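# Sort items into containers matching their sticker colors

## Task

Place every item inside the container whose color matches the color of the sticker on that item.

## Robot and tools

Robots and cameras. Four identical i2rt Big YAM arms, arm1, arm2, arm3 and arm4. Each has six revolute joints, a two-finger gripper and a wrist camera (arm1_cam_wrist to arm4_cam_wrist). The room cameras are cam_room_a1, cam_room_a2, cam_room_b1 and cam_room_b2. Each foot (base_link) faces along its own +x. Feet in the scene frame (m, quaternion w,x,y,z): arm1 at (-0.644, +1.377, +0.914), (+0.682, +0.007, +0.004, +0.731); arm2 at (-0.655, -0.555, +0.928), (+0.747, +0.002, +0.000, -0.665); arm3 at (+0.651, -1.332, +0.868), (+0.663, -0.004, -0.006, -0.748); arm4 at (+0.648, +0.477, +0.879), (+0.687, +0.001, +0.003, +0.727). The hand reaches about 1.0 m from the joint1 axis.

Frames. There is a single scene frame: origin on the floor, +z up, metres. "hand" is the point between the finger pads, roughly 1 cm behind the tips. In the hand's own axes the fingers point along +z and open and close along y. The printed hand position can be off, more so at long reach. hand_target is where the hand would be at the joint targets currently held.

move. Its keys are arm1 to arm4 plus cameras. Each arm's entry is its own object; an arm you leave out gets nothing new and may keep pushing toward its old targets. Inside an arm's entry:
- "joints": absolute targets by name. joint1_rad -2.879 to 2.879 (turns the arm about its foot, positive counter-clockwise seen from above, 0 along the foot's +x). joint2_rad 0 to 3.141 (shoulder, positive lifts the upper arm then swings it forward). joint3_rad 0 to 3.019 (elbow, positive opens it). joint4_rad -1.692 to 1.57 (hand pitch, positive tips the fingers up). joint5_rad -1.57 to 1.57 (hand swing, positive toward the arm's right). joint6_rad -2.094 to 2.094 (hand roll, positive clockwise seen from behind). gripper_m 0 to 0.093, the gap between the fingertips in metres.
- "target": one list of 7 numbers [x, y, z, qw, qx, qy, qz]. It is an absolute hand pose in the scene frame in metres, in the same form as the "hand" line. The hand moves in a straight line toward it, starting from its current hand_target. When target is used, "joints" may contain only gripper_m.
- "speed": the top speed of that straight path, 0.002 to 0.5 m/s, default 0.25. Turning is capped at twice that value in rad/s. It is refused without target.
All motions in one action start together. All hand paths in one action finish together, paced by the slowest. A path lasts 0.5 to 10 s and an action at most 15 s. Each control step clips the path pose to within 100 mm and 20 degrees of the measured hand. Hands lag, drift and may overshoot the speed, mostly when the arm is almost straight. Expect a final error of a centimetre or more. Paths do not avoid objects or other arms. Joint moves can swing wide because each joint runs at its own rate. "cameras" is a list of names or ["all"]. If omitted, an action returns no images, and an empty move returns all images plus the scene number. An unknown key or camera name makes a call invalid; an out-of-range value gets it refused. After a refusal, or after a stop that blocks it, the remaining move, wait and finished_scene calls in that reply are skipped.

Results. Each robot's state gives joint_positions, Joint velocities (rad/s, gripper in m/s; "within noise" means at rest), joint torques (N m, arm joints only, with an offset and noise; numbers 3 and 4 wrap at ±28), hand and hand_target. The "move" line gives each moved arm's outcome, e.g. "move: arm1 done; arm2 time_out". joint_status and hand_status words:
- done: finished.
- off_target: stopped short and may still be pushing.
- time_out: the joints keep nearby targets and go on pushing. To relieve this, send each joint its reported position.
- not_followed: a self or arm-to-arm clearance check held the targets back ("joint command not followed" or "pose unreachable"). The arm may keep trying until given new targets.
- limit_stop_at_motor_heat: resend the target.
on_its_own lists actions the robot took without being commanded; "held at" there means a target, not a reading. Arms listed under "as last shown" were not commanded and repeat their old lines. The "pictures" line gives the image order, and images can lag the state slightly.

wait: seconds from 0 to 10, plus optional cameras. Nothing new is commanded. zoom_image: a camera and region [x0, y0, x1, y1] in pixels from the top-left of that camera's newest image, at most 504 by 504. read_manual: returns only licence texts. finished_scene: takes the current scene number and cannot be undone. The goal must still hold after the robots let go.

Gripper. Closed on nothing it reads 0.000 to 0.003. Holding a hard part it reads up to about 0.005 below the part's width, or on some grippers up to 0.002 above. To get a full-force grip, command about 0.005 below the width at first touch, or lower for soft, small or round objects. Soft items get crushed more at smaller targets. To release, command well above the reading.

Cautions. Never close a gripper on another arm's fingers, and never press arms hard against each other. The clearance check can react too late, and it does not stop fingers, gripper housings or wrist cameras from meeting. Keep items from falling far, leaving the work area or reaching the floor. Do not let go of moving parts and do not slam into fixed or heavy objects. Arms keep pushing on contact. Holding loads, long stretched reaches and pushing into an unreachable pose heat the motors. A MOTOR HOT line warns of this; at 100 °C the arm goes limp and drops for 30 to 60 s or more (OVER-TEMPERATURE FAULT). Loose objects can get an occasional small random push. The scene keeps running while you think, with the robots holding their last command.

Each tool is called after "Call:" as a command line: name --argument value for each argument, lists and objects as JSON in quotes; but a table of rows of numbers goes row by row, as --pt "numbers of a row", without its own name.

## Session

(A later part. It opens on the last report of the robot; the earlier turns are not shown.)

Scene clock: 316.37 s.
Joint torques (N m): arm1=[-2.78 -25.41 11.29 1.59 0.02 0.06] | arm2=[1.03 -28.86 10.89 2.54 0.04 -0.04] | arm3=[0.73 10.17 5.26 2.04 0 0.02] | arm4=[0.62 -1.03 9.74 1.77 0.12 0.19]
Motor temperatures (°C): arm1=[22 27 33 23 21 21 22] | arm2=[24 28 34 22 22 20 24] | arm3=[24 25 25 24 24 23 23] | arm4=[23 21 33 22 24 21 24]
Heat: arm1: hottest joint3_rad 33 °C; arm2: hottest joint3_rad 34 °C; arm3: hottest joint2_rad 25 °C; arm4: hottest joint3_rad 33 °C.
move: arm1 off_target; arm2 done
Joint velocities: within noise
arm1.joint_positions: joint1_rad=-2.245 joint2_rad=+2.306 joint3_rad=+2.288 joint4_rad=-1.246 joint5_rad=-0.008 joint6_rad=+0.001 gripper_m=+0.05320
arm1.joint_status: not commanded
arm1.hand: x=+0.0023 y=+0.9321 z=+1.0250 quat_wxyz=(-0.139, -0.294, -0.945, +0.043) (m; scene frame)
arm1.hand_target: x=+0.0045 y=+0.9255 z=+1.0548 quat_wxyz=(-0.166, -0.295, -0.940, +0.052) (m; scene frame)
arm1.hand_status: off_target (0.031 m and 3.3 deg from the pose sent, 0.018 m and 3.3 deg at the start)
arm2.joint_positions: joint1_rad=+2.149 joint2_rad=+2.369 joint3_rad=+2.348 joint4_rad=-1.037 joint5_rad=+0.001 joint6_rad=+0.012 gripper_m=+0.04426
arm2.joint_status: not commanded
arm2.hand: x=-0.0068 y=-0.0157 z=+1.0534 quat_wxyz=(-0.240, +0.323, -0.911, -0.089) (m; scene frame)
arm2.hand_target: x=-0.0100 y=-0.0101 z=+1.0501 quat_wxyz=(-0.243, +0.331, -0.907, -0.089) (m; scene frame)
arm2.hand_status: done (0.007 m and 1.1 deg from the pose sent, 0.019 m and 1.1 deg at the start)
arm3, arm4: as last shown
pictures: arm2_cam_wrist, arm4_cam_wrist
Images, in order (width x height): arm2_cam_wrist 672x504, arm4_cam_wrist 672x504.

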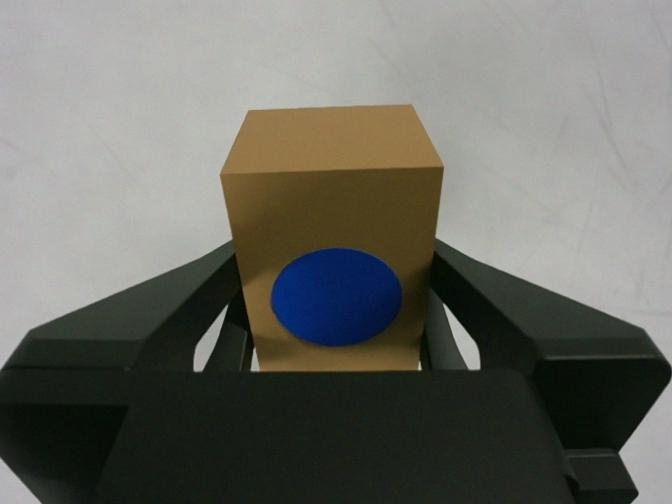

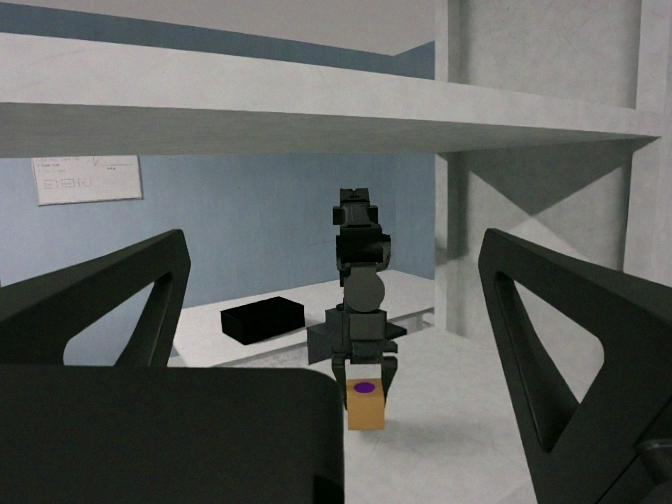

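Call:
move --arm1 '{"target":[0.005,0.925,1.043,0.166,0.2945,0.9397,-0.052],"speed":0.05}' --arm2 '{"target":[-0.01,-0.01,1.037,-0.243,0.331,-0.907,-0.089],"speed":0.05}' --cameras '["arm4_cam_wrist"]'

Call:
zoom_image --camera "arm4_cam_wrist" --region '[310, 340, 480, 470]'

Call:
move --cameras '["cam_room_a1","cam_room_b1"]'

Call:
zoom_image --camera "cam_room_a1" --region '[440, 170, 560, 260]'

Call:
zoom_image --camera "cam_room_b1" --region '[210, 160, 330, 250]'

Scene clock: 323.77 s.
Joint torques (N m): arm1=[-2.26 -24.18 11.25 1.62 0.09 0] | arm2=[1.26 -28.69 10.88 2.52 0.03 -0.04] | arm3=[0.79 10.11 5.27 2.07 0 0.03] | arm4=[0.5 -0.62 9.63 1.85 0.11 0.16]
Motor temperatures (°C): arm1=[22 27 34 23 21 21 22] | arm2=[24 30 34 22 22 20 24] | arm3=[24 25 25 24 24 23 23] | arm4=[23 21 33 22 24 21 24]
Heat: arm1: hottest joint3_rad 34 °C; arm2: hottest joint3_rad 34 °C; arm3: hottest joint2_rad 25 °C; arm4: hottest joint3_rad 33 °C.
move: arm1 off_target; arm2 done
Joint velocities: within noise
arm1.joint_positions: joint1_rad=-2.245 joint2_rad=+2.306 joint3_rad=+2.258 joint4_rad=-1.215 joint5_rad=-0.008 joint6_rad=+0.001 gripper_m=+0.05320
arm1.joint_status: not commanded
arm1.hand: x=+0.0020 y=+0.9323 z=+1.0135 quat_wxyz=(-0.139, -0.294, -0.945, +0.043) (m; scene frame)
arm1.hand_target: x=+0.0045 y=+0.9255 z=+1.0428 quat_wxyz=(-0.166, -0.295, -0.940, +0.052) (m; scene frame)
arm1.hand_status: off_target (0.031 m and 3.3 deg from the pose sent, 0.019 m and 3.3 deg at the start)
arm2.joint_positions: joint1_rad=+2.149 joint2_rad=+2.369 joint3_rad=+2.319 joint4_rad=-1.005 joint5_rad=+0.001 joint6_rad=+0.012 gripper_m=+0.04426
arm2.joint_status: not commanded
arm2.hand: x=-0.0066 y=-0.0155 z=+1.0426 quat_wxyz=(-0.241, +0.323, -0.911, -0.089) (m; scene frame)
arm2.hand_target: x=-0.0100 y=-0.0101 z=+1.0371 quat_wxyz=(-0.243, +0.331, -0.907, -0.089) (m; scene frame)
arm2.hand_status: done (0.009 m and 1.0 deg from the pose sent, 0.018 m and 1.1 deg at the start)
arm3.joint_positions: joint1_rad=-1.442 joint2_rad=+0.276 joint3_rad=+1.523 joint4_rad=-0.816 joint5_rad=+0.000 joint6_rad=-0.008 gripper_m=+0.09399
arm3.joint_status: not commanded
arm3.hand: x=+0.6271 y=-1.3209 z=+1.6319 quat_wxyz=(-0.004, -0.540, +0.001, +0.842) (m; scene frame)
arm3.hand_target: x=+0.6333 y=-1.3206 z=+1.6398 quat_wxyz=(-0.004, -0.529, +0.006, +0.849) (m; scene frame)
arm3.hand_status: not commanded
arm4.joint_positions: joint1_rad=+0.903 joint2_rad=+0.509 joint3_rad=+0.499 joint4_rad=+0.483 joint5_rad=-0.004 joint6_rad=+0.041 gripper_m=+0.09402
arm4.joint_status: not commanded
arm4.hand: x=+0.3820 y=+0.6667 z=+1.3629 quat_wxyz=(-0.238, +0.494, -0.168, -0.820) (m; scene frame)
arm4.hand_target: x=+0.3872 y=+0.6645 z=+1.3704 quat_wxyz=(-0.236, +0.481, -0.168, -0.828) (m; scene frame)
arm4.hand_status: not commanded
pictures: arm4_cam_wrist
Images, in order (width x height): arm4_cam_wrist 672x504.

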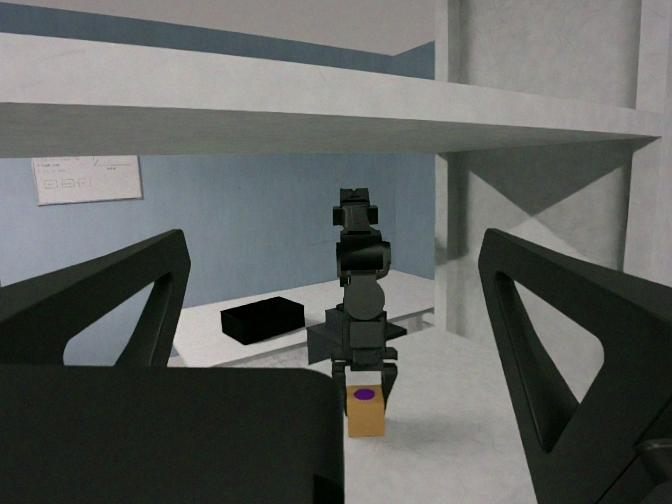

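Scaled by 2.965.

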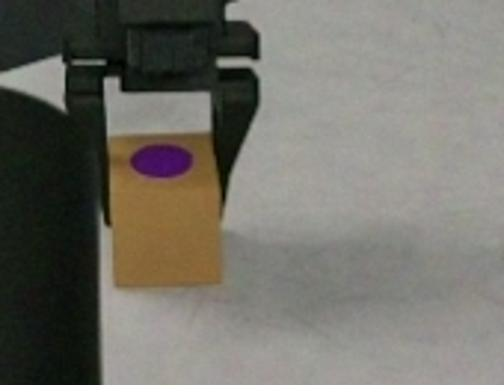

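Scene clock: 323.77 s.
Joint torques (N m): arm1=[-2.26 -24.18 11.25 1.62 0.09 0] | arm2=[1.26 -28.69 10.88 2.52 0.03 -0.04] | arm3=[0.79 10.11 5.27 2.07 0 0.03] | arm4=[0.5 -0.62 9.63 1.85 0.11 0.16]
Motor temperatures (°C): arm1=[22 27 34 23 21 21 22] | arm2=[24 30 34 22 22 20 24] | arm3=[24 25 25 24 24 23 23] | arm4=[23 21 33 22 24 21 24]
Heat: arm1: hottest joint3_rad 34 °C; arm2: hottest joint3_rad 34 °C; arm3: hottest joint2_rad 25 °C; arm4: hottest joint3_rad 33 °C.
Joint velocities: within noise
arm1.joint_positions: joint1_rad=-2.245 joint2_rad=+2.306 joint3_rad=+2.258 joint4_rad=-1.215 joint5_rad=-0.008 joint6_rad=+0.001 gripper_m=+0.05320
arm1.joint_status: not commanded
arm1.hand: x=+0.0020 y=+0.9323 z=+1.0135 quat_wxyz=(-0.139, -0.294, -0.945, +0.043) (m; scene frame)
arm1.hand_target: x=+0.0045 y=+0.9255 z=+1.0428 quat_wxyz=(-0.166, -0.295, -0.940, +0.052) (m; scene frame)
arm1.hand_status: off_target (0.031 m and 3.3 deg from the pose sent, 0.019 m and 3.3 deg at the start)
arm2.joint_positions: joint1_rad=+2.149 joint2_rad=+2.369 joint3_rad=+2.319 joint4_rad=-1.005 joint5_rad=+0.001 joint6_rad=+0.012 gripper_m=+0.04426
arm2.joint_status: not commanded
arm2.hand: x=-0.0066 y=-0.0155 z=+1.0426 quat_wxyz=(-0.241, +0.323, -0.911, -0.089) (m; scene frame)
arm2.hand_target: x=-0.0100 y=-0.0101 z=+1.0371 quat_wxyz=(-0.243, +0.331, -0.907, -0.089) (m; scene frame)
arm2.hand_status: done (0.009 m and 1.0 deg from the pose sent, 0.018 m and 1.1 deg at the start)
arm3.joint_positions: joint1_rad=-1.442 joint2_rad=+0.276 joint3_rad=+1.523 joint4_rad=-0.816 joint5_rad=+0.000 joint6_rad=-0.008 gripper_m=+0.09399
arm3.joint_status: not commanded
arm3.hand: x=+0.6271 y=-1.3209 z=+1.6319 quat_wxyz=(-0.004, -0.540, +0.001, +0.842) (m; scene frame)
arm3.hand_target: x=+0.6333 y=-1.3206 z=+1.6398 quat_wxyz=(-0.004, -0.529, +0.006, +0.849) (m; scene frame)
arm3.hand_status: not commanded
arm4.joint_positions: joint1_rad=+0.903 joint2_rad=+0.509 joint3_rad=+0.499 joint4_rad=+0.483 joint5_rad=-0.004 joint6_rad=+0.041 gripper_m=+0.09402
arm4.joint_status: not commanded
arm4.hand: x=+0.3820 y=+0.6667 z=+1.3629 quat_wxyz=(-0.238, +0.494, -0.168, -0.820) (m; scene frame)
arm4.hand_target: x=+0.3872 y=+0.6645 z=+1.3704 quat_wxyz=(-0.236, +0.481, -0.168, -0.828) (m; scene frame)
arm4.hand_status: not commanded
pictures: cam_room_a1, cam_room_b1
Images, in order (width x height): cam_room_a1 672x504, cam_room_b1 672x504.

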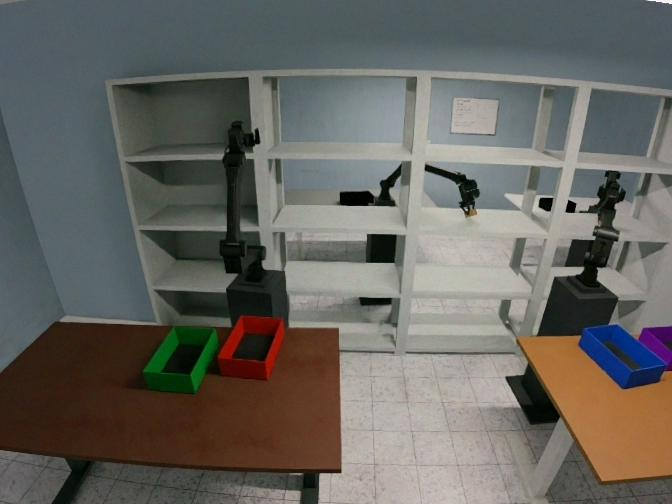

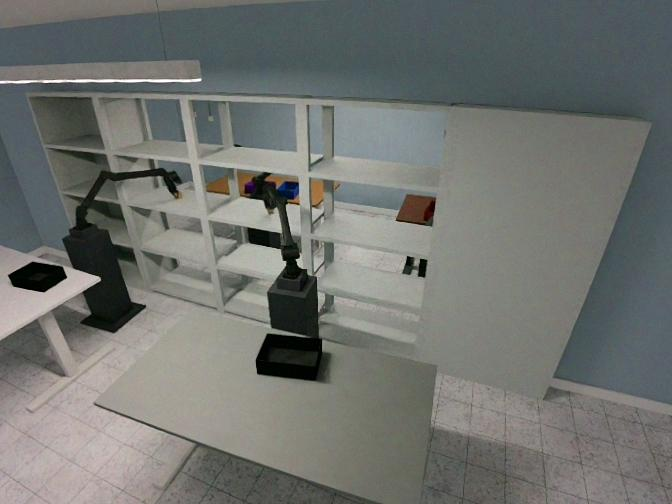

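Scaled by 4.200.

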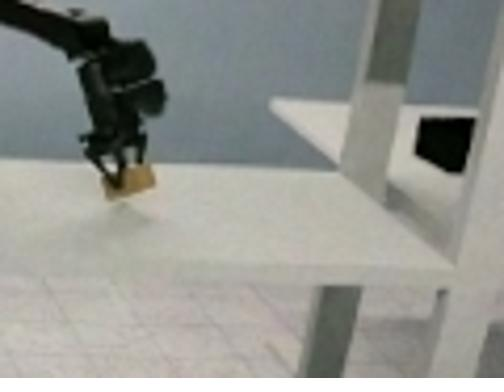

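Scaled by 4.200.

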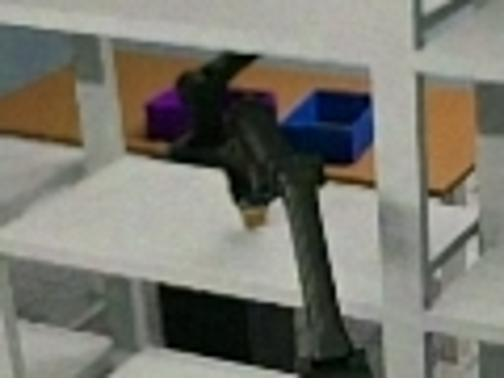

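Call:
move --arm1 '{"target":[0.005,0.925,1.035,0.166,0.2945,0.9397,-0.052],"speed":0.05}' --arm2 '{"target":[-0.01,-0.01,1.02,-0.243,0.331,-0.907,-0.089],"speed":0.05}' --cameras '["arm4_cam_wrist","cam_room_a1"]'

Call:
zoom_image --camera "arm4_cam_wrist" --region '[310, 340, 480, 470]'

Call:
zoom_image --camera "cam_room_a1" --region '[440, 170, 560, 260]'

Scene clock: 330.47 s.
Joint torques (N m): arm1=[-2.2 -24.7 10.77 1.62 0.01 0.01] | arm2=[1.26 -28.51 10.06 2.5 0.03 -0.03] | arm3=[0.56 10.23 5.2 2.02 0 0.02] | arm4=[0.67 -1.03 9.7 1.8 0.11 0.16]
Motor temperatures (°C): arm1=[22 28 34 23 21 21 22] | arm2=[24 30 34 22 22 20 25] | arm3=[24 25 25 24 24 23 23] | arm4=[23 21 33 22 24 21 24]
Heat: arm1: hottest joint3_rad 34 °C; arm2: hottest joint3_rad 34 °C; arm3: hottest joint2_rad 25 °C; arm4: hottest joint3_rad 33 °C.
move: arm1 off_target; arm2 off_target
Joint velocities: within noise
arm1.joint_positions: joint1_rad=-2.245 joint2_rad=+2.304 joint3_rad=+2.248 joint4_rad=-1.196 joint5_rad=-0.008 joint6_rad=+0.001 gripper_m=+0.05320
arm1.joint_status: not commanded
arm1.hand: x=+0.0037 y=+0.9311 z=+1.0119 quat_wxyz=(-0.145, -0.294, -0.944, +0.045) (m; scene frame)
arm1.hand_target: x=+0.0048 y=+0.9253 z=+1.0351 quat_wxyz=(-0.166, -0.295, -0.940, +0.052) (m; scene frame)
arm1.hand_status: off_target (0.024 m and 2.6 deg from the pose sent, 0.023 m and 3.3 deg at the start)
arm2.joint_positions: joint1_rad=+2.149 joint2_rad=+2.369 joint3_rad=+2.294 joint4_rad=-0.964 joint5_rad=+0.001 joint6_rad=+0.012 gripper_m=+0.04426
arm2.joint_status: not commanded
arm2.hand: x=-0.0044 y=-0.0136 z=+1.0350 quat_wxyz=(-0.248, +0.323, -0.909, -0.092) (m; scene frame)
arm2.hand_target: x=-0.0101 y=-0.0102 z=+1.0201 quat_wxyz=(-0.243, +0.331, -0.907, -0.089) (m; scene frame)
arm2.hand_status: off_target (0.016 m and 1.2 deg from the pose sent, 0.023 m and 1.0 deg at the start)
arm3, arm4: as last shown
pictures: arm4_cam_wrist, cam_room_a1
Images, in order (width x height): arm4_cam_wrist 672x504, cam_room_a1 672x504.

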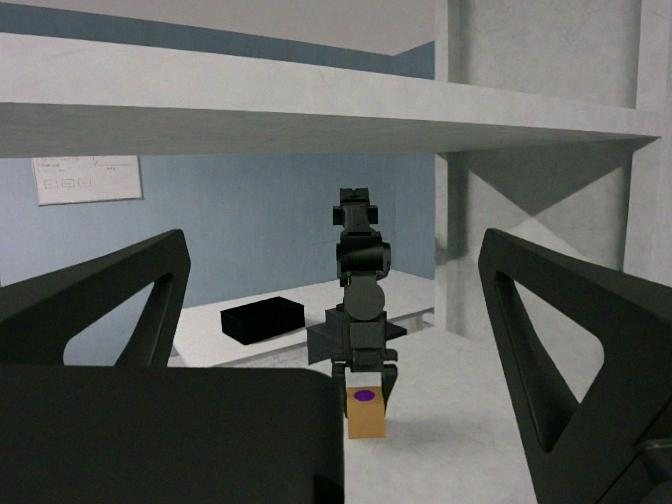

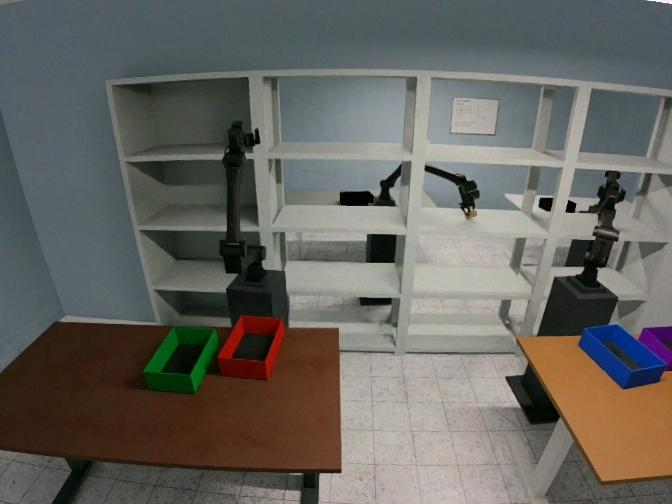

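Scaled by 2.965.

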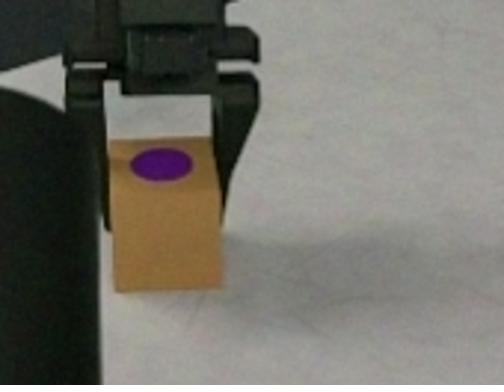

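Scaled by 4.200.

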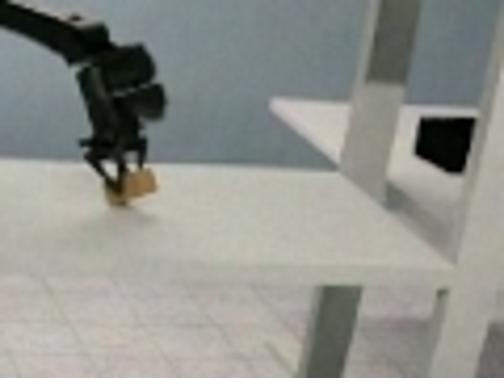

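Call:
move --arm1 '{"joints":{"gripper_m":0.075}}' --arm2 '{"target":[-0.01,-0.01,1.005,-0.243,0.331,-0.907,-0.089],"speed":0.05}' --cameras '["arm2_cam_wrist","arm1_cam_wrist","cam_room_a1"]'

Call:
zoom_image --camera "cam_room_a1" --region '[440, 170, 560, 260]'

Scene clock: 335.70 s.
Joint torques (N m): arm1=[-2.26 -24.12 11.03 1.54 0.04 0] | arm2=[1.26 -27.16 9.42 2.51 0.03 -0.04] | arm3=[0.62 10.11 5.24 2.09 0.01 0.02] | arm4=[0.44 -1.08 9.78 1.77 0.11 0.14]
Motor temperatures (°C): arm1=[22 28 34 23 21 21 22] | arm2=[24 31 34 22 22 20 25] | arm3=[24 25 25 24 24 23 23] | arm4=[23 21 33 22 24 21 24]
Heat: arm1: hottest joint3_rad 34 °C; arm2: hottest joint3_rad 34 °C; arm3: hottest joint2_rad 25 °C; arm4: hottest joint3_rad 33 °C.
move: arm1 done; arm2 off_target
Joint velocities: within noise
arm1.joint_positions: joint1_rad=-2.245 joint2_rad=+2.304 joint3_rad=+2.244 joint4_rad=-1.195 joint5_rad=-0.008 joint6_rad=+0.001 gripper_m=+0.07496
arm1.joint_status: all done
arm1.hand: x=+0.0031 y=+0.9314 z=+1.0104 quat_wxyz=(-0.144, -0.294, -0.944, +0.044) (m; scene frame)
arm1.hand_target: x=+0.0048 y=+0.9252 z=+1.0351 quat_wxyz=(-0.166, -0.295, -0.940, +0.052) (m; scene frame)
arm1.hand_status: not commanded
arm2.joint_positions: joint1_rad=+2.149 joint2_rad=+2.362 joint3_rad=+2.272 joint4_rad=-0.928 joint5_rad=+0.001 joint6_rad=+0.012 gripper_m=+0.04426
arm2.joint_status: not commanded
arm2.hand: x=-0.0024 y=-0.0119 z=+1.0341 quat_wxyz=(-0.258, +0.322, -0.906, -0.095) (m; scene frame)
arm2.hand_target: x=-0.0104 y=-0.0105 z=+1.0055 quat_wxyz=(-0.243, +0.331, -0.907, -0.089) (m; scene frame)
arm2.hand_status: off_target (0.030 m and 2.1 deg from the pose sent, 0.031 m and 1.2 deg at the start)
arm3, arm4: as last shown
pictures: arm1_cam_wrist, arm2_cam_wrist, cam_room_a1
Images, in order (width x height): arm1_cam_wrist 672x504, arm2_cam_wrist 672x504, cam_room_a1 672x504.

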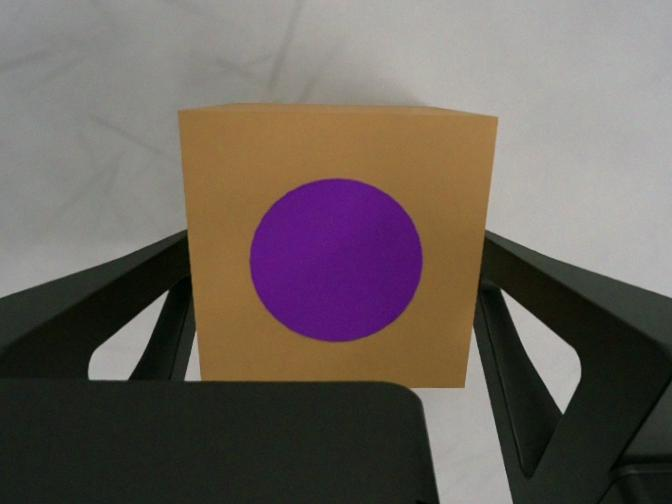

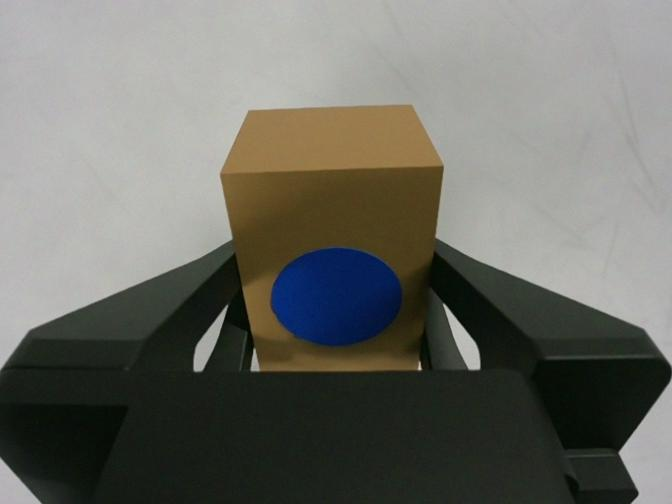

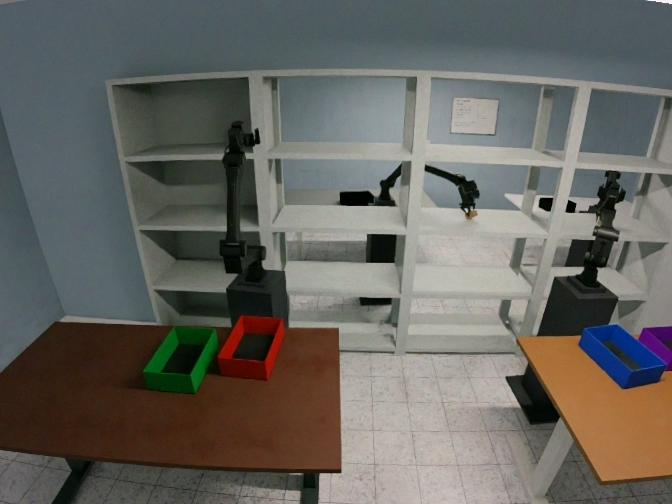

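Scaled by 4.200.

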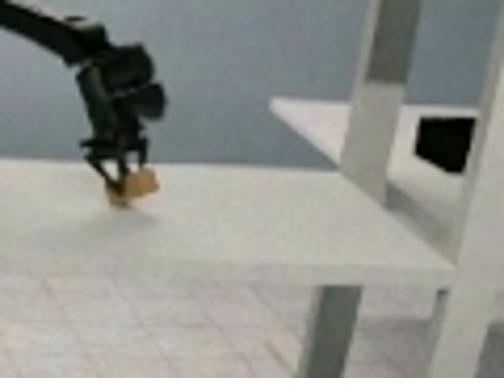

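Call:
move --arm1 '{"target":[-0.03,0.945,1.14,0.166,0.2945,0.9397,-0.052],"speed":0.12}' --arm2 '{"target":[-0.02,-0.015,1.02,-0.163,0.338,-0.925,-0.0597],"speed":0.12}' --cameras '["arm2_cam_wrist","arm1_cam_wrist","cam_room_a1"]'

Call:
zoom_image --camera "cam_room_a1" --region '[440, 170, 560, 260]'

Scene clock: 346.97 s.
Joint torques (N m): arm1=[-2.84 -22.95 13.85 0.36 -0.01 -0.02] | arm2=[1.44 -25 16.98 0.88 0.07 -0.01] | arm3=[0.67 9.88 5.23 2.1 0 0.02] | arm4=[0.38 -0.79 9.72 1.76 0.11 0.14]
Motor temperatures (°C): arm1=[22 28 34 23 21 21 22] | arm2=[24 30 34 22 22 20 25] | arm3=[24 25 25 24 24 23 23] | arm4=[23 21 33 22 24 21 24]
Heat: arm1: hottest joint3_rad 34 °C; arm2: hottest joint3_rad 34 °C; arm3: hottest joint2_rad 25 °C; arm4: hottest joint3_rad 33 °C.
move: arm1 off_target; arm2 off_target
Joint velocities: within noise
arm1.joint_positions: joint1_rad=-2.245 joint2_rad=+2.156 joint3_rad=+2.232 joint4_rad=-1.333 joint5_rad=-0.008 joint6_rad=+0.001 gripper_m=+0.07496
arm1.joint_status: not commanded
arm1.hand: x=-0.0276 y=+0.9535 z=+1.1051 quat_wxyz=(-0.143, -0.294, -0.944, +0.044) (m; scene frame)
arm1.hand_target: x=-0.0307 y=+0.9457 z=+1.1397 quat_wxyz=(-0.166, -0.295, -0.940, +0.052) (m; scene frame)
arm1.hand_status: off_target (0.036 m and 2.9 deg from the pose sent, 0.135 m and 2.8 deg at the start)
arm2.joint_positions: joint1_rad=+2.150 joint2_rad=+2.456 joint3_rad=+2.497 joint4_rad=-1.264 joint5_rad=+0.001 joint6_rad=+0.012 gripper_m=+0.04426
arm2.joint_status: not commanded
arm2.hand: x=-0.0225 y=-0.0275 z=+1.0309 quat_wxyz=(-0.164, +0.330, -0.928, -0.061) (m; scene frame)
arm2.hand_target: x=-0.0211 y=-0.0157 z=+1.0199 quat_wxyz=(-0.164, +0.338, -0.925, -0.060) (m; scene frame)
arm2.hand_status: off_target (0.017 m and 1.0 deg from the pose sent, 0.023 m and 11.9 deg at the start)
arm3, arm4: as last shown
pictures: arm1_cam_wrist, arm2_cam_wrist, cam_room_a1
Images, in order (width x height): arm1_cam_wrist 672x504, arm2_cam_wrist 672x504, cam_room_a1 672x504.

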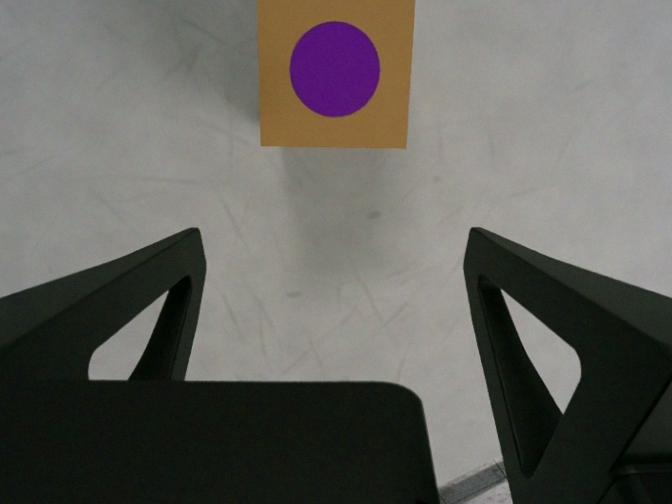

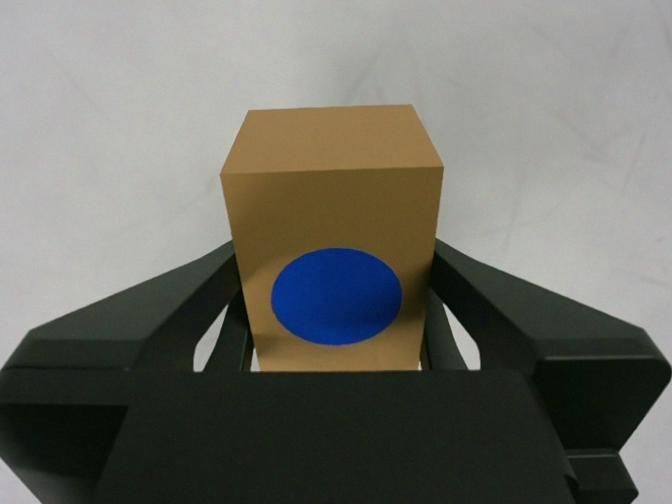

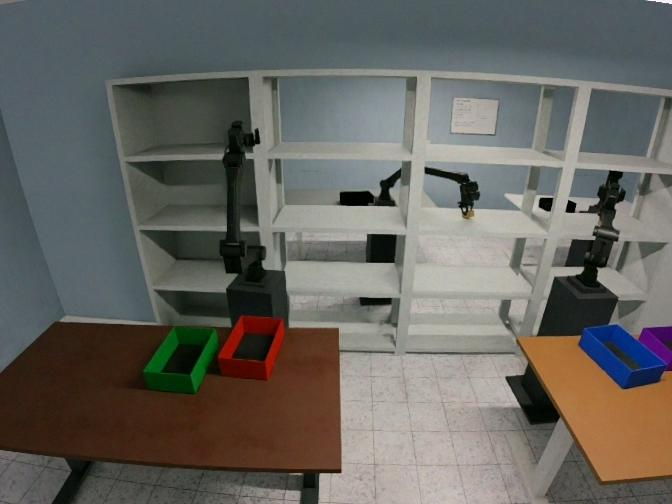

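Scaled by 4.200.

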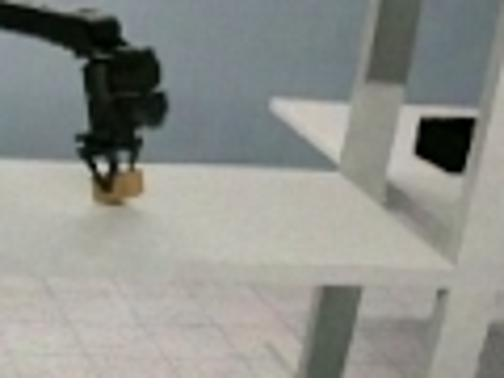

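Call:
move --arm1 '{"target":[-0.348,1.172,1.15,0.166,0.2945,0.9397,-0.052]}' --arm2 '{"target":[-0.02,-0.015,1.012,-0.163,0.338,-0.925,-0.0597],"speed":0.05}'

Call:
move --arm2 '{"joints":{"gripper_m":0.06}}' --arm1 '{"joints":{"joint2_rad":0.53,"joint3_rad":1.0,"joint4_rad":-1.2}}' --cameras '["arm2_cam_wrist","arm1_cam_wrist"]'

Scene clock: 353.97 s.
Joint torques (N m): arm1=[-2.08 -3.84 11.38 0.8 0 -0.03] | arm2=[1.49 -25.23 15.13 1.68 0.07 0] | arm3=[0.56 10.05 5.24 2.07 0.01 0.02] | arm4=[0.79 -1.14 9.74 1.62 0.1 0.12]
Motor temperatures (°C): arm1=[22 28 35 23 21 21 22] | arm2=[24 30 36 22 22 20 25] | arm3=[24 25 25 24 24 23 23] | arm4=[23 21 34 22 24 21 24]
Heat: arm1: hottest joint3_rad 35 °C; arm2: hottest joint3_rad 36 °C; arm3: hottest joint2_rad 25 °C; arm4: hottest joint3_rad 34 °C.
move: arm1 done; arm2 off_target
Joint velocities: within noise
arm1.joint_positions: joint1_rad=-2.245 joint2_rad=+1.031 joint3_rad=+0.983 joint4_rad=-1.151 joint5_rad=-0.008 joint6_rad=+0.001 gripper_m=+0.07496
arm1.joint_status: not commanded
arm1.hand: x=-0.3459 y=+1.1742 z=+1.1497 quat_wxyz=(-0.170, -0.292, -0.940, +0.052) (m; scene frame)
arm1.hand_target: x=-0.3479 y=+1.1720 z=+1.1500 quat_wxyz=(-0.166, -0.295, -0.940, +0.052) (m; scene frame)
arm1.hand_status: done (0.003 m and 0.5 deg from the pose sent, 0.390 m and 2.9 deg at the start)
arm2.joint_positions: joint1_rad=+2.150 joint2_rad=+2.456 joint3_rad=+2.497 joint4_rad=-1.264 joint5_rad=+0.001 joint6_rad=+0.012 gripper_m=+0.04426
arm2.joint_status: not commanded
arm2.hand: x=-0.0225 y=-0.0275 z=+1.0309 quat_wxyz=(-0.164, +0.330, -0.928, -0.061) (m; scene frame)
arm2.hand_target: x=-0.0213 y=-0.0159 z=+1.0121 quat_wxyz=(-0.164, +0.338, -0.925, -0.060) (m; scene frame)
arm2.hand_status: off_target (0.023 m and 1.0 deg from the pose sent, 0.023 m and 1.0 deg at the start)
arm3, arm4: as last shown
pictures: none

Scene clock: 355.23 s.
Joint torques (N m): arm1=[-2.26 3.9 12.3 1.16 0.01 -0.03] | arm2=[1.44 -25.05 15.1 1.65 0.06 0] | arm3=[0.38 9.93 5.24 2.06 0 0.01] | arm4=[0.73 -0.44 9.68 1.77 0.09 0.17]
Motor temperatures (°C): arm1=[21 28 34 23 21 21 22] | arm2=[24 30 36 22 22 20 25] | arm3=[24 25 25 24 24 23 23] | arm4=[23 21 34 22 24 21 24]
Heat: arm1: hottest joint3_rad 34 °C; arm2: hottest joint3_rad 36 °C; arm3: hottest joint2_rad 25 °C; arm4: hottest joint3_rad 34 °C.
move: arm1 done; arm2 done
Joint velocities: within noise
arm1.joint_positions: joint1_rad=-2.245 joint2_rad=+0.520 joint3_rad=+0.983 joint4_rad=-1.189 joint5_rad=-0.008 joint6_rad=+0.001 gripper_m=+0.07496
arm1.joint_status: all done
arm1.hand: x=-0.4283 y=+1.2324 z=+1.2935 quat_wxyz=(-0.385, -0.270, -0.874, +0.119) (m; scene frame)
arm1.hand_target: x=-0.4289 y=+1.2304 z=+1.2985 quat_wxyz=(-0.383, -0.272, -0.874, +0.121) (m; scene frame)
arm1.hand_status: not commanded
arm2.joint_positions: joint1_rad=+2.150 joint2_rad=+2.457 joint3_rad=+2.497 joint4_rad=-1.264 joint5_rad=+0.001 joint6_rad=+0.012 gripper_m=+0.05992
arm2.joint_status: all done
arm2.hand: x=-0.0225 y=-0.0275 z=+1.0306 quat_wxyz=(-0.164, +0.330, -0.928, -0.061) (m; scene frame)
arm2.hand_target: x=-0.0212 y=-0.0159 z=+1.0119 quat_wxyz=(-0.164, +0.338, -0.925, -0.060) (m; scene frame)
arm2.hand_status: not commanded
arm3, arm4: as last shown
pictures: arm1_cam_wrist, arm2_cam_wrist
Images, in order (width x height): arm1_cam_wrist 672x504, arm2_cam_wrist 672x504.

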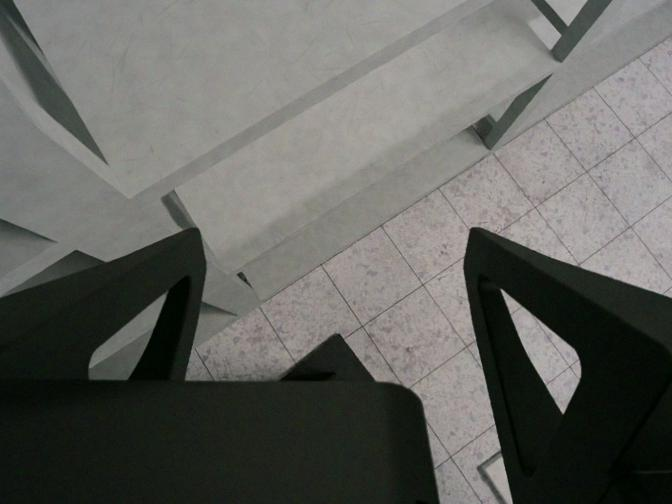

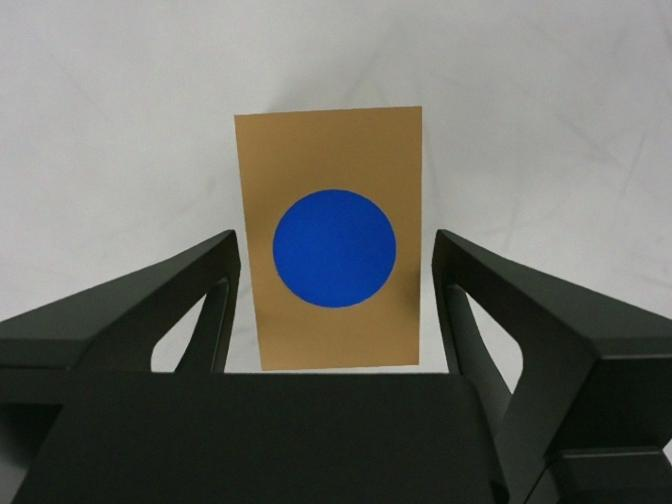

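Call:
move --arm2 '{"target":[-0.07,-0.06,1.10,-0.163,0.338,-0.925,-0.0597],"speed":0.15}' --arm4 '{"target":[0.353,0.683,1.13,-0.0774,0.9216,-0.2888,-0.2471]}' --cameras '["arm2_cam_wrist","arm4_cam_wrist"]'

Call:
move --arm2 '{"target":[-0.38,-0.323,1.12,-0.163,0.338,-0.925,-0.0597]}' --arm4 '{"target":[0.08,0.875,1.13,-0.0774,0.9216,-0.2888,-0.2471],"speed":0.2}' --cameras '["arm2_cam_wrist","arm4_cam_wrist"]'

Scene clock: 368.03 s.
Joint torques (N m): arm1=[-2.67 3.6 12.23 1.22 -0.04 0] | arm2=[1.32 -27.87 10.18 1.59 0.03 -0.03] | arm3=[0.5 10.23 5.22 2.1 0.01 0.02] | arm4=[1.38 -4.95 13.18 0.44 0.24 -0.11]
Motor temperatures (°C): arm1=[21 27 34 23 21 21 22] | arm2=[24 30 37 22 22 20 24] | arm3=[24 25 25 24 24 23 23] | arm4=[23 21 35 22 24 21 24]
Heat: arm1: hottest joint3_rad 34 °C; arm2: hottest joint3_rad 37 °C; arm3: hottest joint2_rad 25 °C; arm4: hottest joint3_rad 35 °C.
move: arm2 done; arm4 off_target
Joint velocities: within noise
arm1, arm3: as last shown
arm2.joint_positions: joint1_rad=+2.150 joint2_rad=+2.218 joint3_rad=+2.246 joint4_rad=-1.250 joint5_rad=+0.001 joint6_rad=+0.012 gripper_m=+0.05992
arm2.joint_status: not commanded
arm2.hand: x=-0.0635 y=-0.0619 z=+1.0997 quat_wxyz=(-0.164, +0.330, -0.928, -0.061) (m; scene frame)
arm2.hand_target: x=-0.0700 y=-0.0600 z=+1.0998 quat_wxyz=(-0.163, +0.338, -0.925, -0.060) (m; scene frame)
arm2.hand_status: done (0.007 m and 1.0 deg from the pose sent, 0.090 m and 1.0 deg at the start)
arm4.joint_positions: joint1_rad=+0.905 joint2_rad=+0.934 joint3_rad=+0.854 joint4_rad=-1.006 joint5_rad=+0.005 joint6_rad=+0.018 gripper_m=+0.09402
arm4.joint_status: not commanded
arm4.hand: x=+0.3647 y=+0.6780 z=+1.1053 quat_wxyz=(-0.070, +0.923, -0.301, -0.230) (m; scene frame)
arm4.hand_target: x=+0.3538 y=+0.6825 z=+1.1298 quat_wxyz=(-0.078, +0.922, -0.289, -0.247) (m; scene frame)
arm4.hand_status: off_target (0.028 m and 2.5 deg from the pose sent, 0.235 m and 87.2 deg at the start)
pictures: arm2_cam_wrist, arm4_cam_wrist
Images, in order (width x height): arm2_cam_wrist 672x504, arm4_cam_wrist 672x504.

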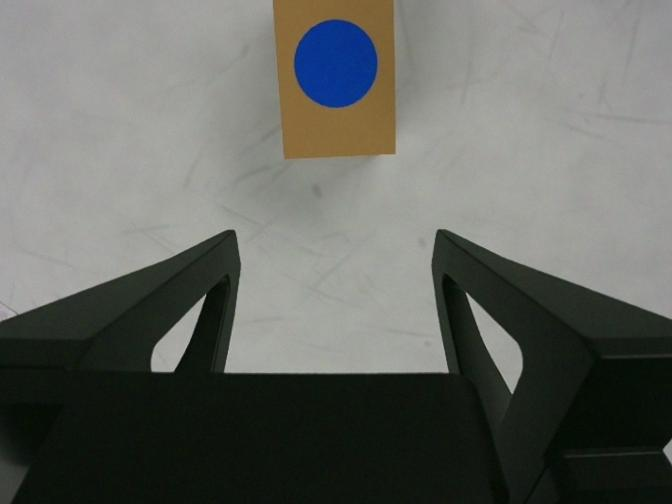

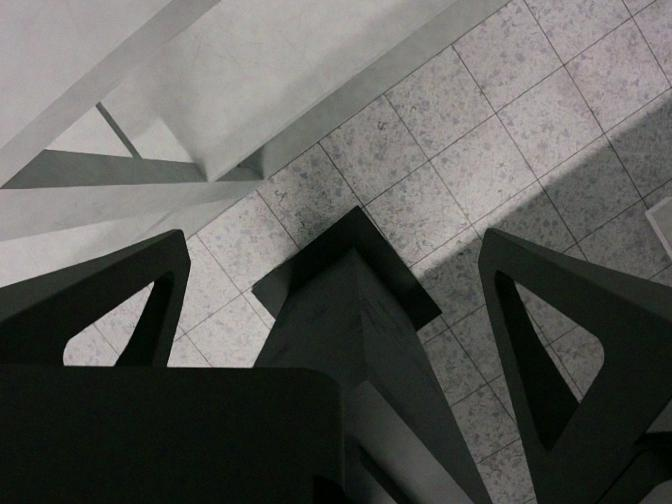

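Scene clock: 370.37 s.
Joint torques (N m): arm1=[-2.26 3.66 12.25 1.16 -0.03 0] | arm2=[1.2 -7.65 10.5 1.07 0.03 -0.02] | arm3=[0.62 10.11 5.27 2.06 0 0.02] | arm4=[0.73 -19.43 13.18 0.34 0.08 -0.08]
Motor temperatures (°C): arm1=[21 27 34 23 21 21 22] | arm2=[24 30 37 22 22 20 24] | arm3=[24 25 25 24 24 23 23] | arm4=[23 22 35 22 24 21 24]
Heat: arm1: hottest joint3_rad 34 °C; arm2: hottest joint3_rad 37 °C; arm3: hottest joint2_rad 25 °C; arm4: hottest joint3_rad 35 °C.
move: arm2 off_target; arm4 off_target
Joint velocities: within noise
arm1, arm3: as last shown
arm2.joint_positions: joint1_rad=+2.150 joint2_rad=+1.070 joint3_rad=+0.899 joint4_rad=-1.024 joint5_rad=+0.001 joint6_rad=+0.012 gripper_m=+0.05992
arm2.joint_status: not commanded
arm2.hand: x=-0.3734 y=-0.3210 z=+1.1290 quat_wxyz=(-0.177, +0.329, -0.925, -0.066) (m; scene frame)
arm2.hand_target: x=-0.3800 y=-0.3231 z=+1.1202 quat_wxyz=(-0.163, +0.338, -0.925, -0.060) (m; scene frame)
arm2.hand_status: off_target (0.011 m and 2.0 deg from the pose sent, 0.411 m and 1.0 deg at the start)
arm4.joint_positions: joint1_rad=+0.905 joint2_rad=+1.815 joint3_rad=+1.747 joint4_rad=-1.001 joint5_rad=+0.005 joint6_rad=+0.012 gripper_m=+0.09402
arm4.joint_status: not commanded
arm4.hand: x=+0.0923 y=+0.8682 z=+1.1184 quat_wxyz=(-0.073, +0.922, -0.297, -0.238) (m; scene frame)
arm4.hand_target: x=+0.0806 y=+0.8745 z=+1.1299 quat_wxyz=(-0.078, +0.922, -0.289, -0.248) (m; scene frame)
arm4.hand_status: off_target (0.018 m and 1.5 deg from the pose sent, 0.347 m and 2.5 deg at the start)
pictures: arm2_cam_wrist, arm4_cam_wrist
Images, in order (width x height): arm2_cam_wrist 672x504, arm4_cam_wrist 672x504.

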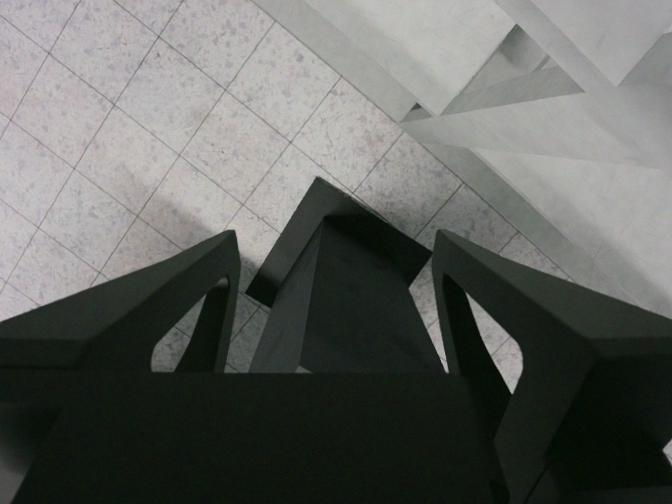

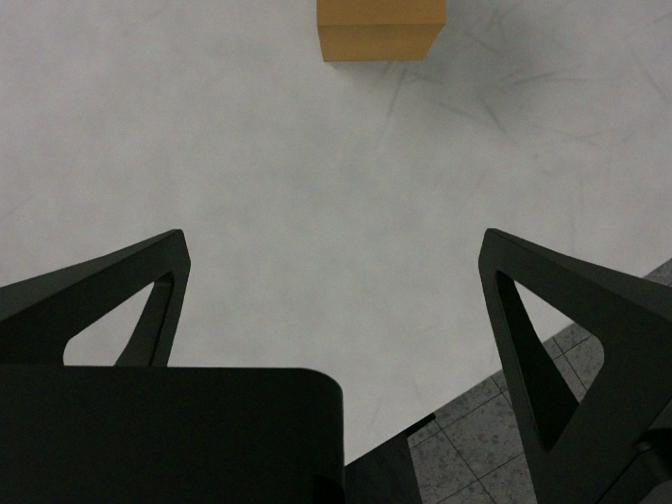

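Call:
move --arm4 '{"target":[0.02,0.942,1.12,-0.0774,0.9216,-0.2888,-0.2471],"speed":0.15}' --cameras '["arm4_cam_wrist"]'

Scene clock: 375.40 s.
Joint torques (N m): arm1=[-2.61 3.66 12.37 1.24 -0.01 0.01] | arm2=[1.38 -7.65 10.5 1.05 0.02 -0.03] | arm3=[0.56 10.29 5.22 2.06 0 0.02] | arm4=[0.09 -23.06 13.04 0.4 -0.05 -0.08]
Motor temperatures (°C): arm1=[21 27 34 23 21 21 22] | arm2=[24 30 36 22 22 20 24] | arm3=[24 25 25 24 24 23 23] | arm4=[23 22 36 22 24 21 24]
Heat: arm1: hottest joint3_rad 34 °C; arm2: hottest joint3_rad 36 °C; arm3: hottest joint2_rad 25 °C; arm4: hottest joint3_rad 36 °C.
move: arm4 off_target
Joint velocities: within noise
arm1, arm2: as last shown
arm3.joint_positions: joint1_rad=-1.442 joint2_rad=+0.276 joint3_rad=+1.523 joint4_rad=-0.816 joint5_rad=+0.000 joint6_rad=-0.008 gripper_m=+0.09399
arm3.joint_status: not commanded
arm3.hand: x=+0.6271 y=-1.3209 z=+1.6319 quat_wxyz=(-0.004, -0.540, +0.001, +0.842) (m; scene frame)
arm3.hand_target: x=+0.6333 y=-1.3206 z=+1.6398 quat_wxyz=(-0.004, -0.529, +0.006, +0.849) (m; scene frame)
arm3.hand_status: not commanded
arm4.joint_positions: joint1_rad=+0.882 joint2_rad=+2.089 joint3_rad=+2.155 joint4_rad=-1.128 joint5_rad=-0.006 joint6_rad=-0.014 gripper_m=+0.09402
arm4.joint_status: not commanded
arm4.hand: x=+0.0272 y=+0.9327 z=+1.1147 quat_wxyz=(-0.075, +0.922, -0.294, -0.241) (m; scene frame)
arm4.hand_target: x=+0.0205 y=+0.9416 z=+1.1198 quat_wxyz=(-0.078, +0.921, -0.289, -0.248) (m; scene frame)
arm4.hand_status: off_target (0.013 m and 1.0 deg from the pose sent, 0.103 m and 1.5 deg at the start)
pictures: arm4_cam_wrist
Images, in order (width x height): arm4_cam_wrist 672x504.

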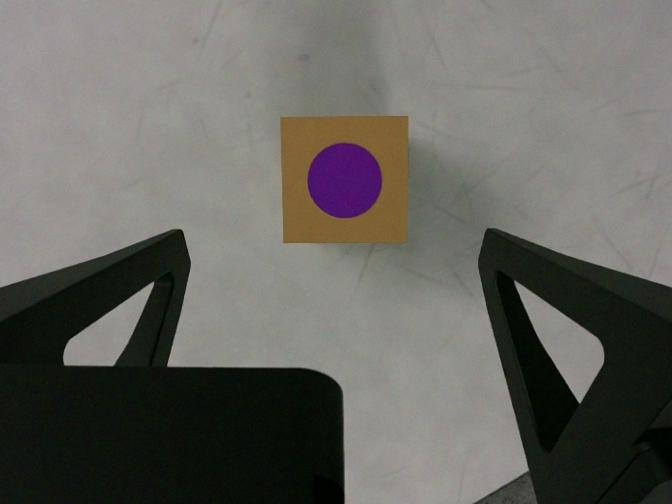

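Call:
move --arm4 '{"target":[0.002,0.958,1.006,-0.0774,0.9216,-0.2888,-0.2471],"speed":0.1}' --cameras '["arm4_cam_wrist"]'

Scene clock: 386.03 s.
Joint torques (N m): arm1=[-2.49 4.07 12.23 1.17 -0.01 -0.02] | arm2=[1.26 -7.65 10.51 1.03 0.03 -0.02] | arm3=[0.67 10.23 5.23 2.06 0.01 0.02] | arm4=[0.15 -23.94 9.17 1.43 -0.07 -0.08]
Motor temperatures (°C): arm1=[21 27 34 23 21 21 22] | arm2=[24 29 35 22 22 20 24] | arm3=[24 25 25 24 24 23 23] | arm4=[23 24 39 22 24 21 24]
Heat: arm1: hottest joint3_rad 34 °C; arm2: hottest joint3_rad 35 °C; arm3: hottest joint2_rad 25 °C; arm4: hottest joint3_rad 39 °C.
move: arm4 off_target
Joint velocities: within noise
arm1, arm2, arm3: as last shown
arm4.joint_positions: joint1_rad=+0.882 joint2_rad=+2.177 joint3_rad=+2.071 joint4_rad=-0.926 joint5_rad=-0.009 joint6_rad=-0.018 gripper_m=+0.09402
arm4.joint_status: not commanded
arm4.hand: x=+0.0021 y=+0.9500 z=+1.0301 quat_wxyz=(-0.079, +0.919, -0.291, -0.255) (m; scene frame)
arm4.hand_target: x=+0.0028 y=+0.9573 z=+1.0061 quat_wxyz=(-0.077, +0.922, -0.289, -0.247) (m; scene frame)
arm4.hand_status: off_target (0.025 m and 1.0 deg from the pose sent, 0.114 m and 1.0 deg at the start)
pictures: arm4_cam_wrist
Images, in order (width x height): arm4_cam_wrist 672x504.

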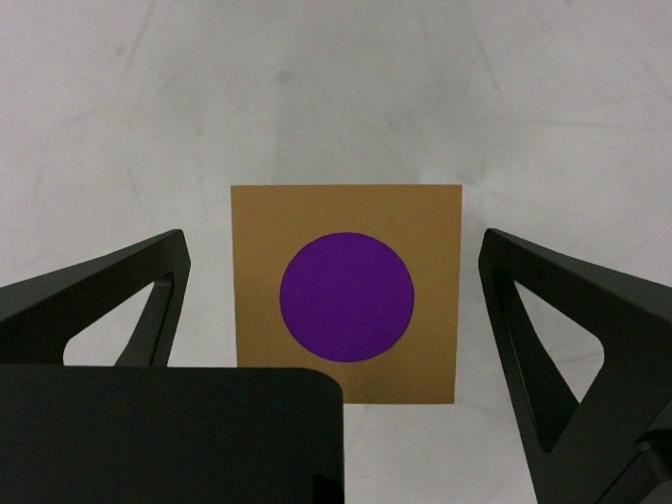

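Call:
move --arm4 '{"target":[0.012,0.95,0.98,-0.0774,0.9216,-0.2888,-0.2471],"speed":0.1}' --cameras '["arm4_cam_wrist"]'

Scene clock: 389.43 s.
Joint torques (N m): arm1=[-2.49 3.66 12.4 1.17 -0.08 -0.03] | arm2=[1.38 -7.65 10.5 1.03 0.03 -0.03] | arm3=[0.56 10.17 5.23 2.06 0 0.03] | arm4=[0.5 -24.29 7.3 1.29 -0.04 -0.02]
Motor temperatures (°C): arm1=[21 27 34 23 21 21 22] | arm2=[24 29 35 22 22 20 24] | arm3=[24 25 25 24 24 23 23] | arm4=[23 24 38 22 24 21 24]
Heat: arm1: hottest joint3_rad 34 °C; arm2: hottest joint3_rad 35 °C; arm3: hottest joint2_rad 25 °C; arm4: hottest joint3_rad 38 °C.
move: arm4 off_target
Joint velocities: within noise
arm1, arm2, arm3: as last shown
arm4.joint_positions: joint1_rad=+0.883 joint2_rad=+2.162 joint3_rad=+1.986 joint4_rad=-0.832 joint5_rad=-0.009 joint6_rad=-0.024 gripper_m=+0.09402
arm4.joint_status: not commanded
arm4.hand: x=+0.0038 y=+0.9477 z=+1.0110 quat_wxyz=(-0.083, +0.916, -0.287, -0.266) (m; scene frame)
arm4.hand_target: x=+0.0124 y=+0.9494 z=+0.9805 quat_wxyz=(-0.077, +0.922, -0.289, -0.247) (m; scene frame)
arm4.hand_status: off_target (0.032 m and 2.4 deg from the pose sent, 0.051 m and 1.0 deg at the start)
pictures: arm4_cam_wrist
Images, in order (width x height): arm4_cam_wrist 672x504.

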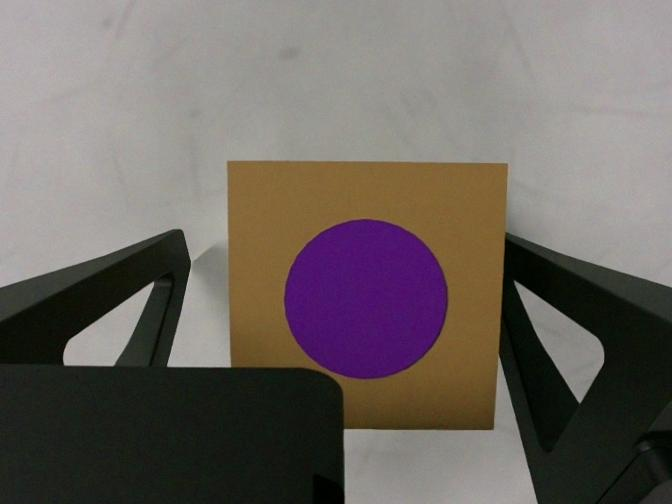

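Call:
move --arm4 '{"target":[0.017,0.958,0.965,-0.0774,0.9216,-0.2888,-0.2471],"speed":0.1}' --cameras '["arm4_cam_wrist"]'

Scene clock: 398.70 s.
Joint torques (N m): arm1=[-2.84 3.84 12.33 1.13 0 0.04] | arm2=[1.26 -7.59 10.5 1.01 0.03 -0.03] | arm3=[0.5 10.05 5.2 2.06 0 0.02] | arm4=[-0.85 -22.77 7.15 1.37 -0.1 -0.06]
Motor temperatures (°C): arm1=[21 26 34 23 21 21 22] | arm2=[24 28 35 22 22 20 24] | arm3=[24 25 25 24 24 23 23] | arm4=[23 24 37 22 24 21 24]
Heat: arm1: hottest joint3_rad 34 °C; arm2: hottest joint3_rad 35 °C; arm3: hottest joint2_rad 25 °C; arm4: hottest joint3_rad 37 °C.
move: arm4 off_target
Joint velocities: within noise
arm1, arm2, arm3: as last shown
arm4.joint_positions: joint1_rad=+0.882 joint2_rad=+2.154 joint3_rad=+1.966 joint4_rad=-0.806 joint5_rad=-0.014 joint6_rad=-0.030 gripper_m=+0.09402
arm4.joint_status: not commanded
arm4.hand: x=+0.0040 y=+0.9476 z=+1.0106 quat_wxyz=(-0.084, +0.916, -0.283, -0.273) (m; scene frame)
arm4.hand_target: x=+0.0184 y=+0.9564 z=+0.9661 quat_wxyz=(-0.077, +0.922, -0.289, -0.247) (m; scene frame)
arm4.hand_status: off_target (0.049 m and 3.2 deg from the pose sent, 0.049 m and 2.4 deg at the start)
pictures: arm4_cam_wrist
Images, in order (width x height): arm4_cam_wrist 672x504.

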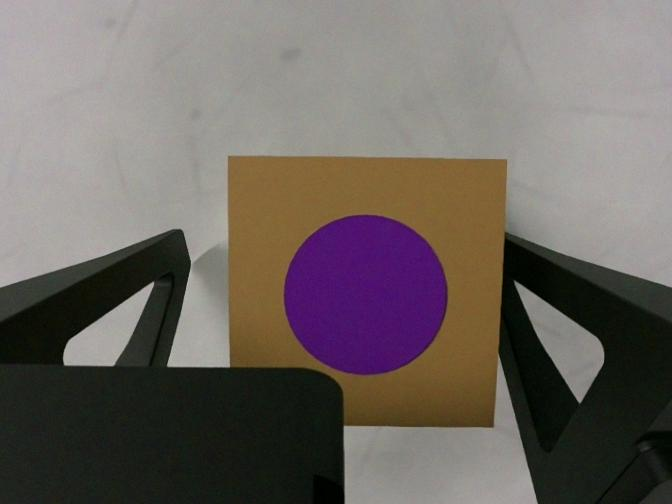

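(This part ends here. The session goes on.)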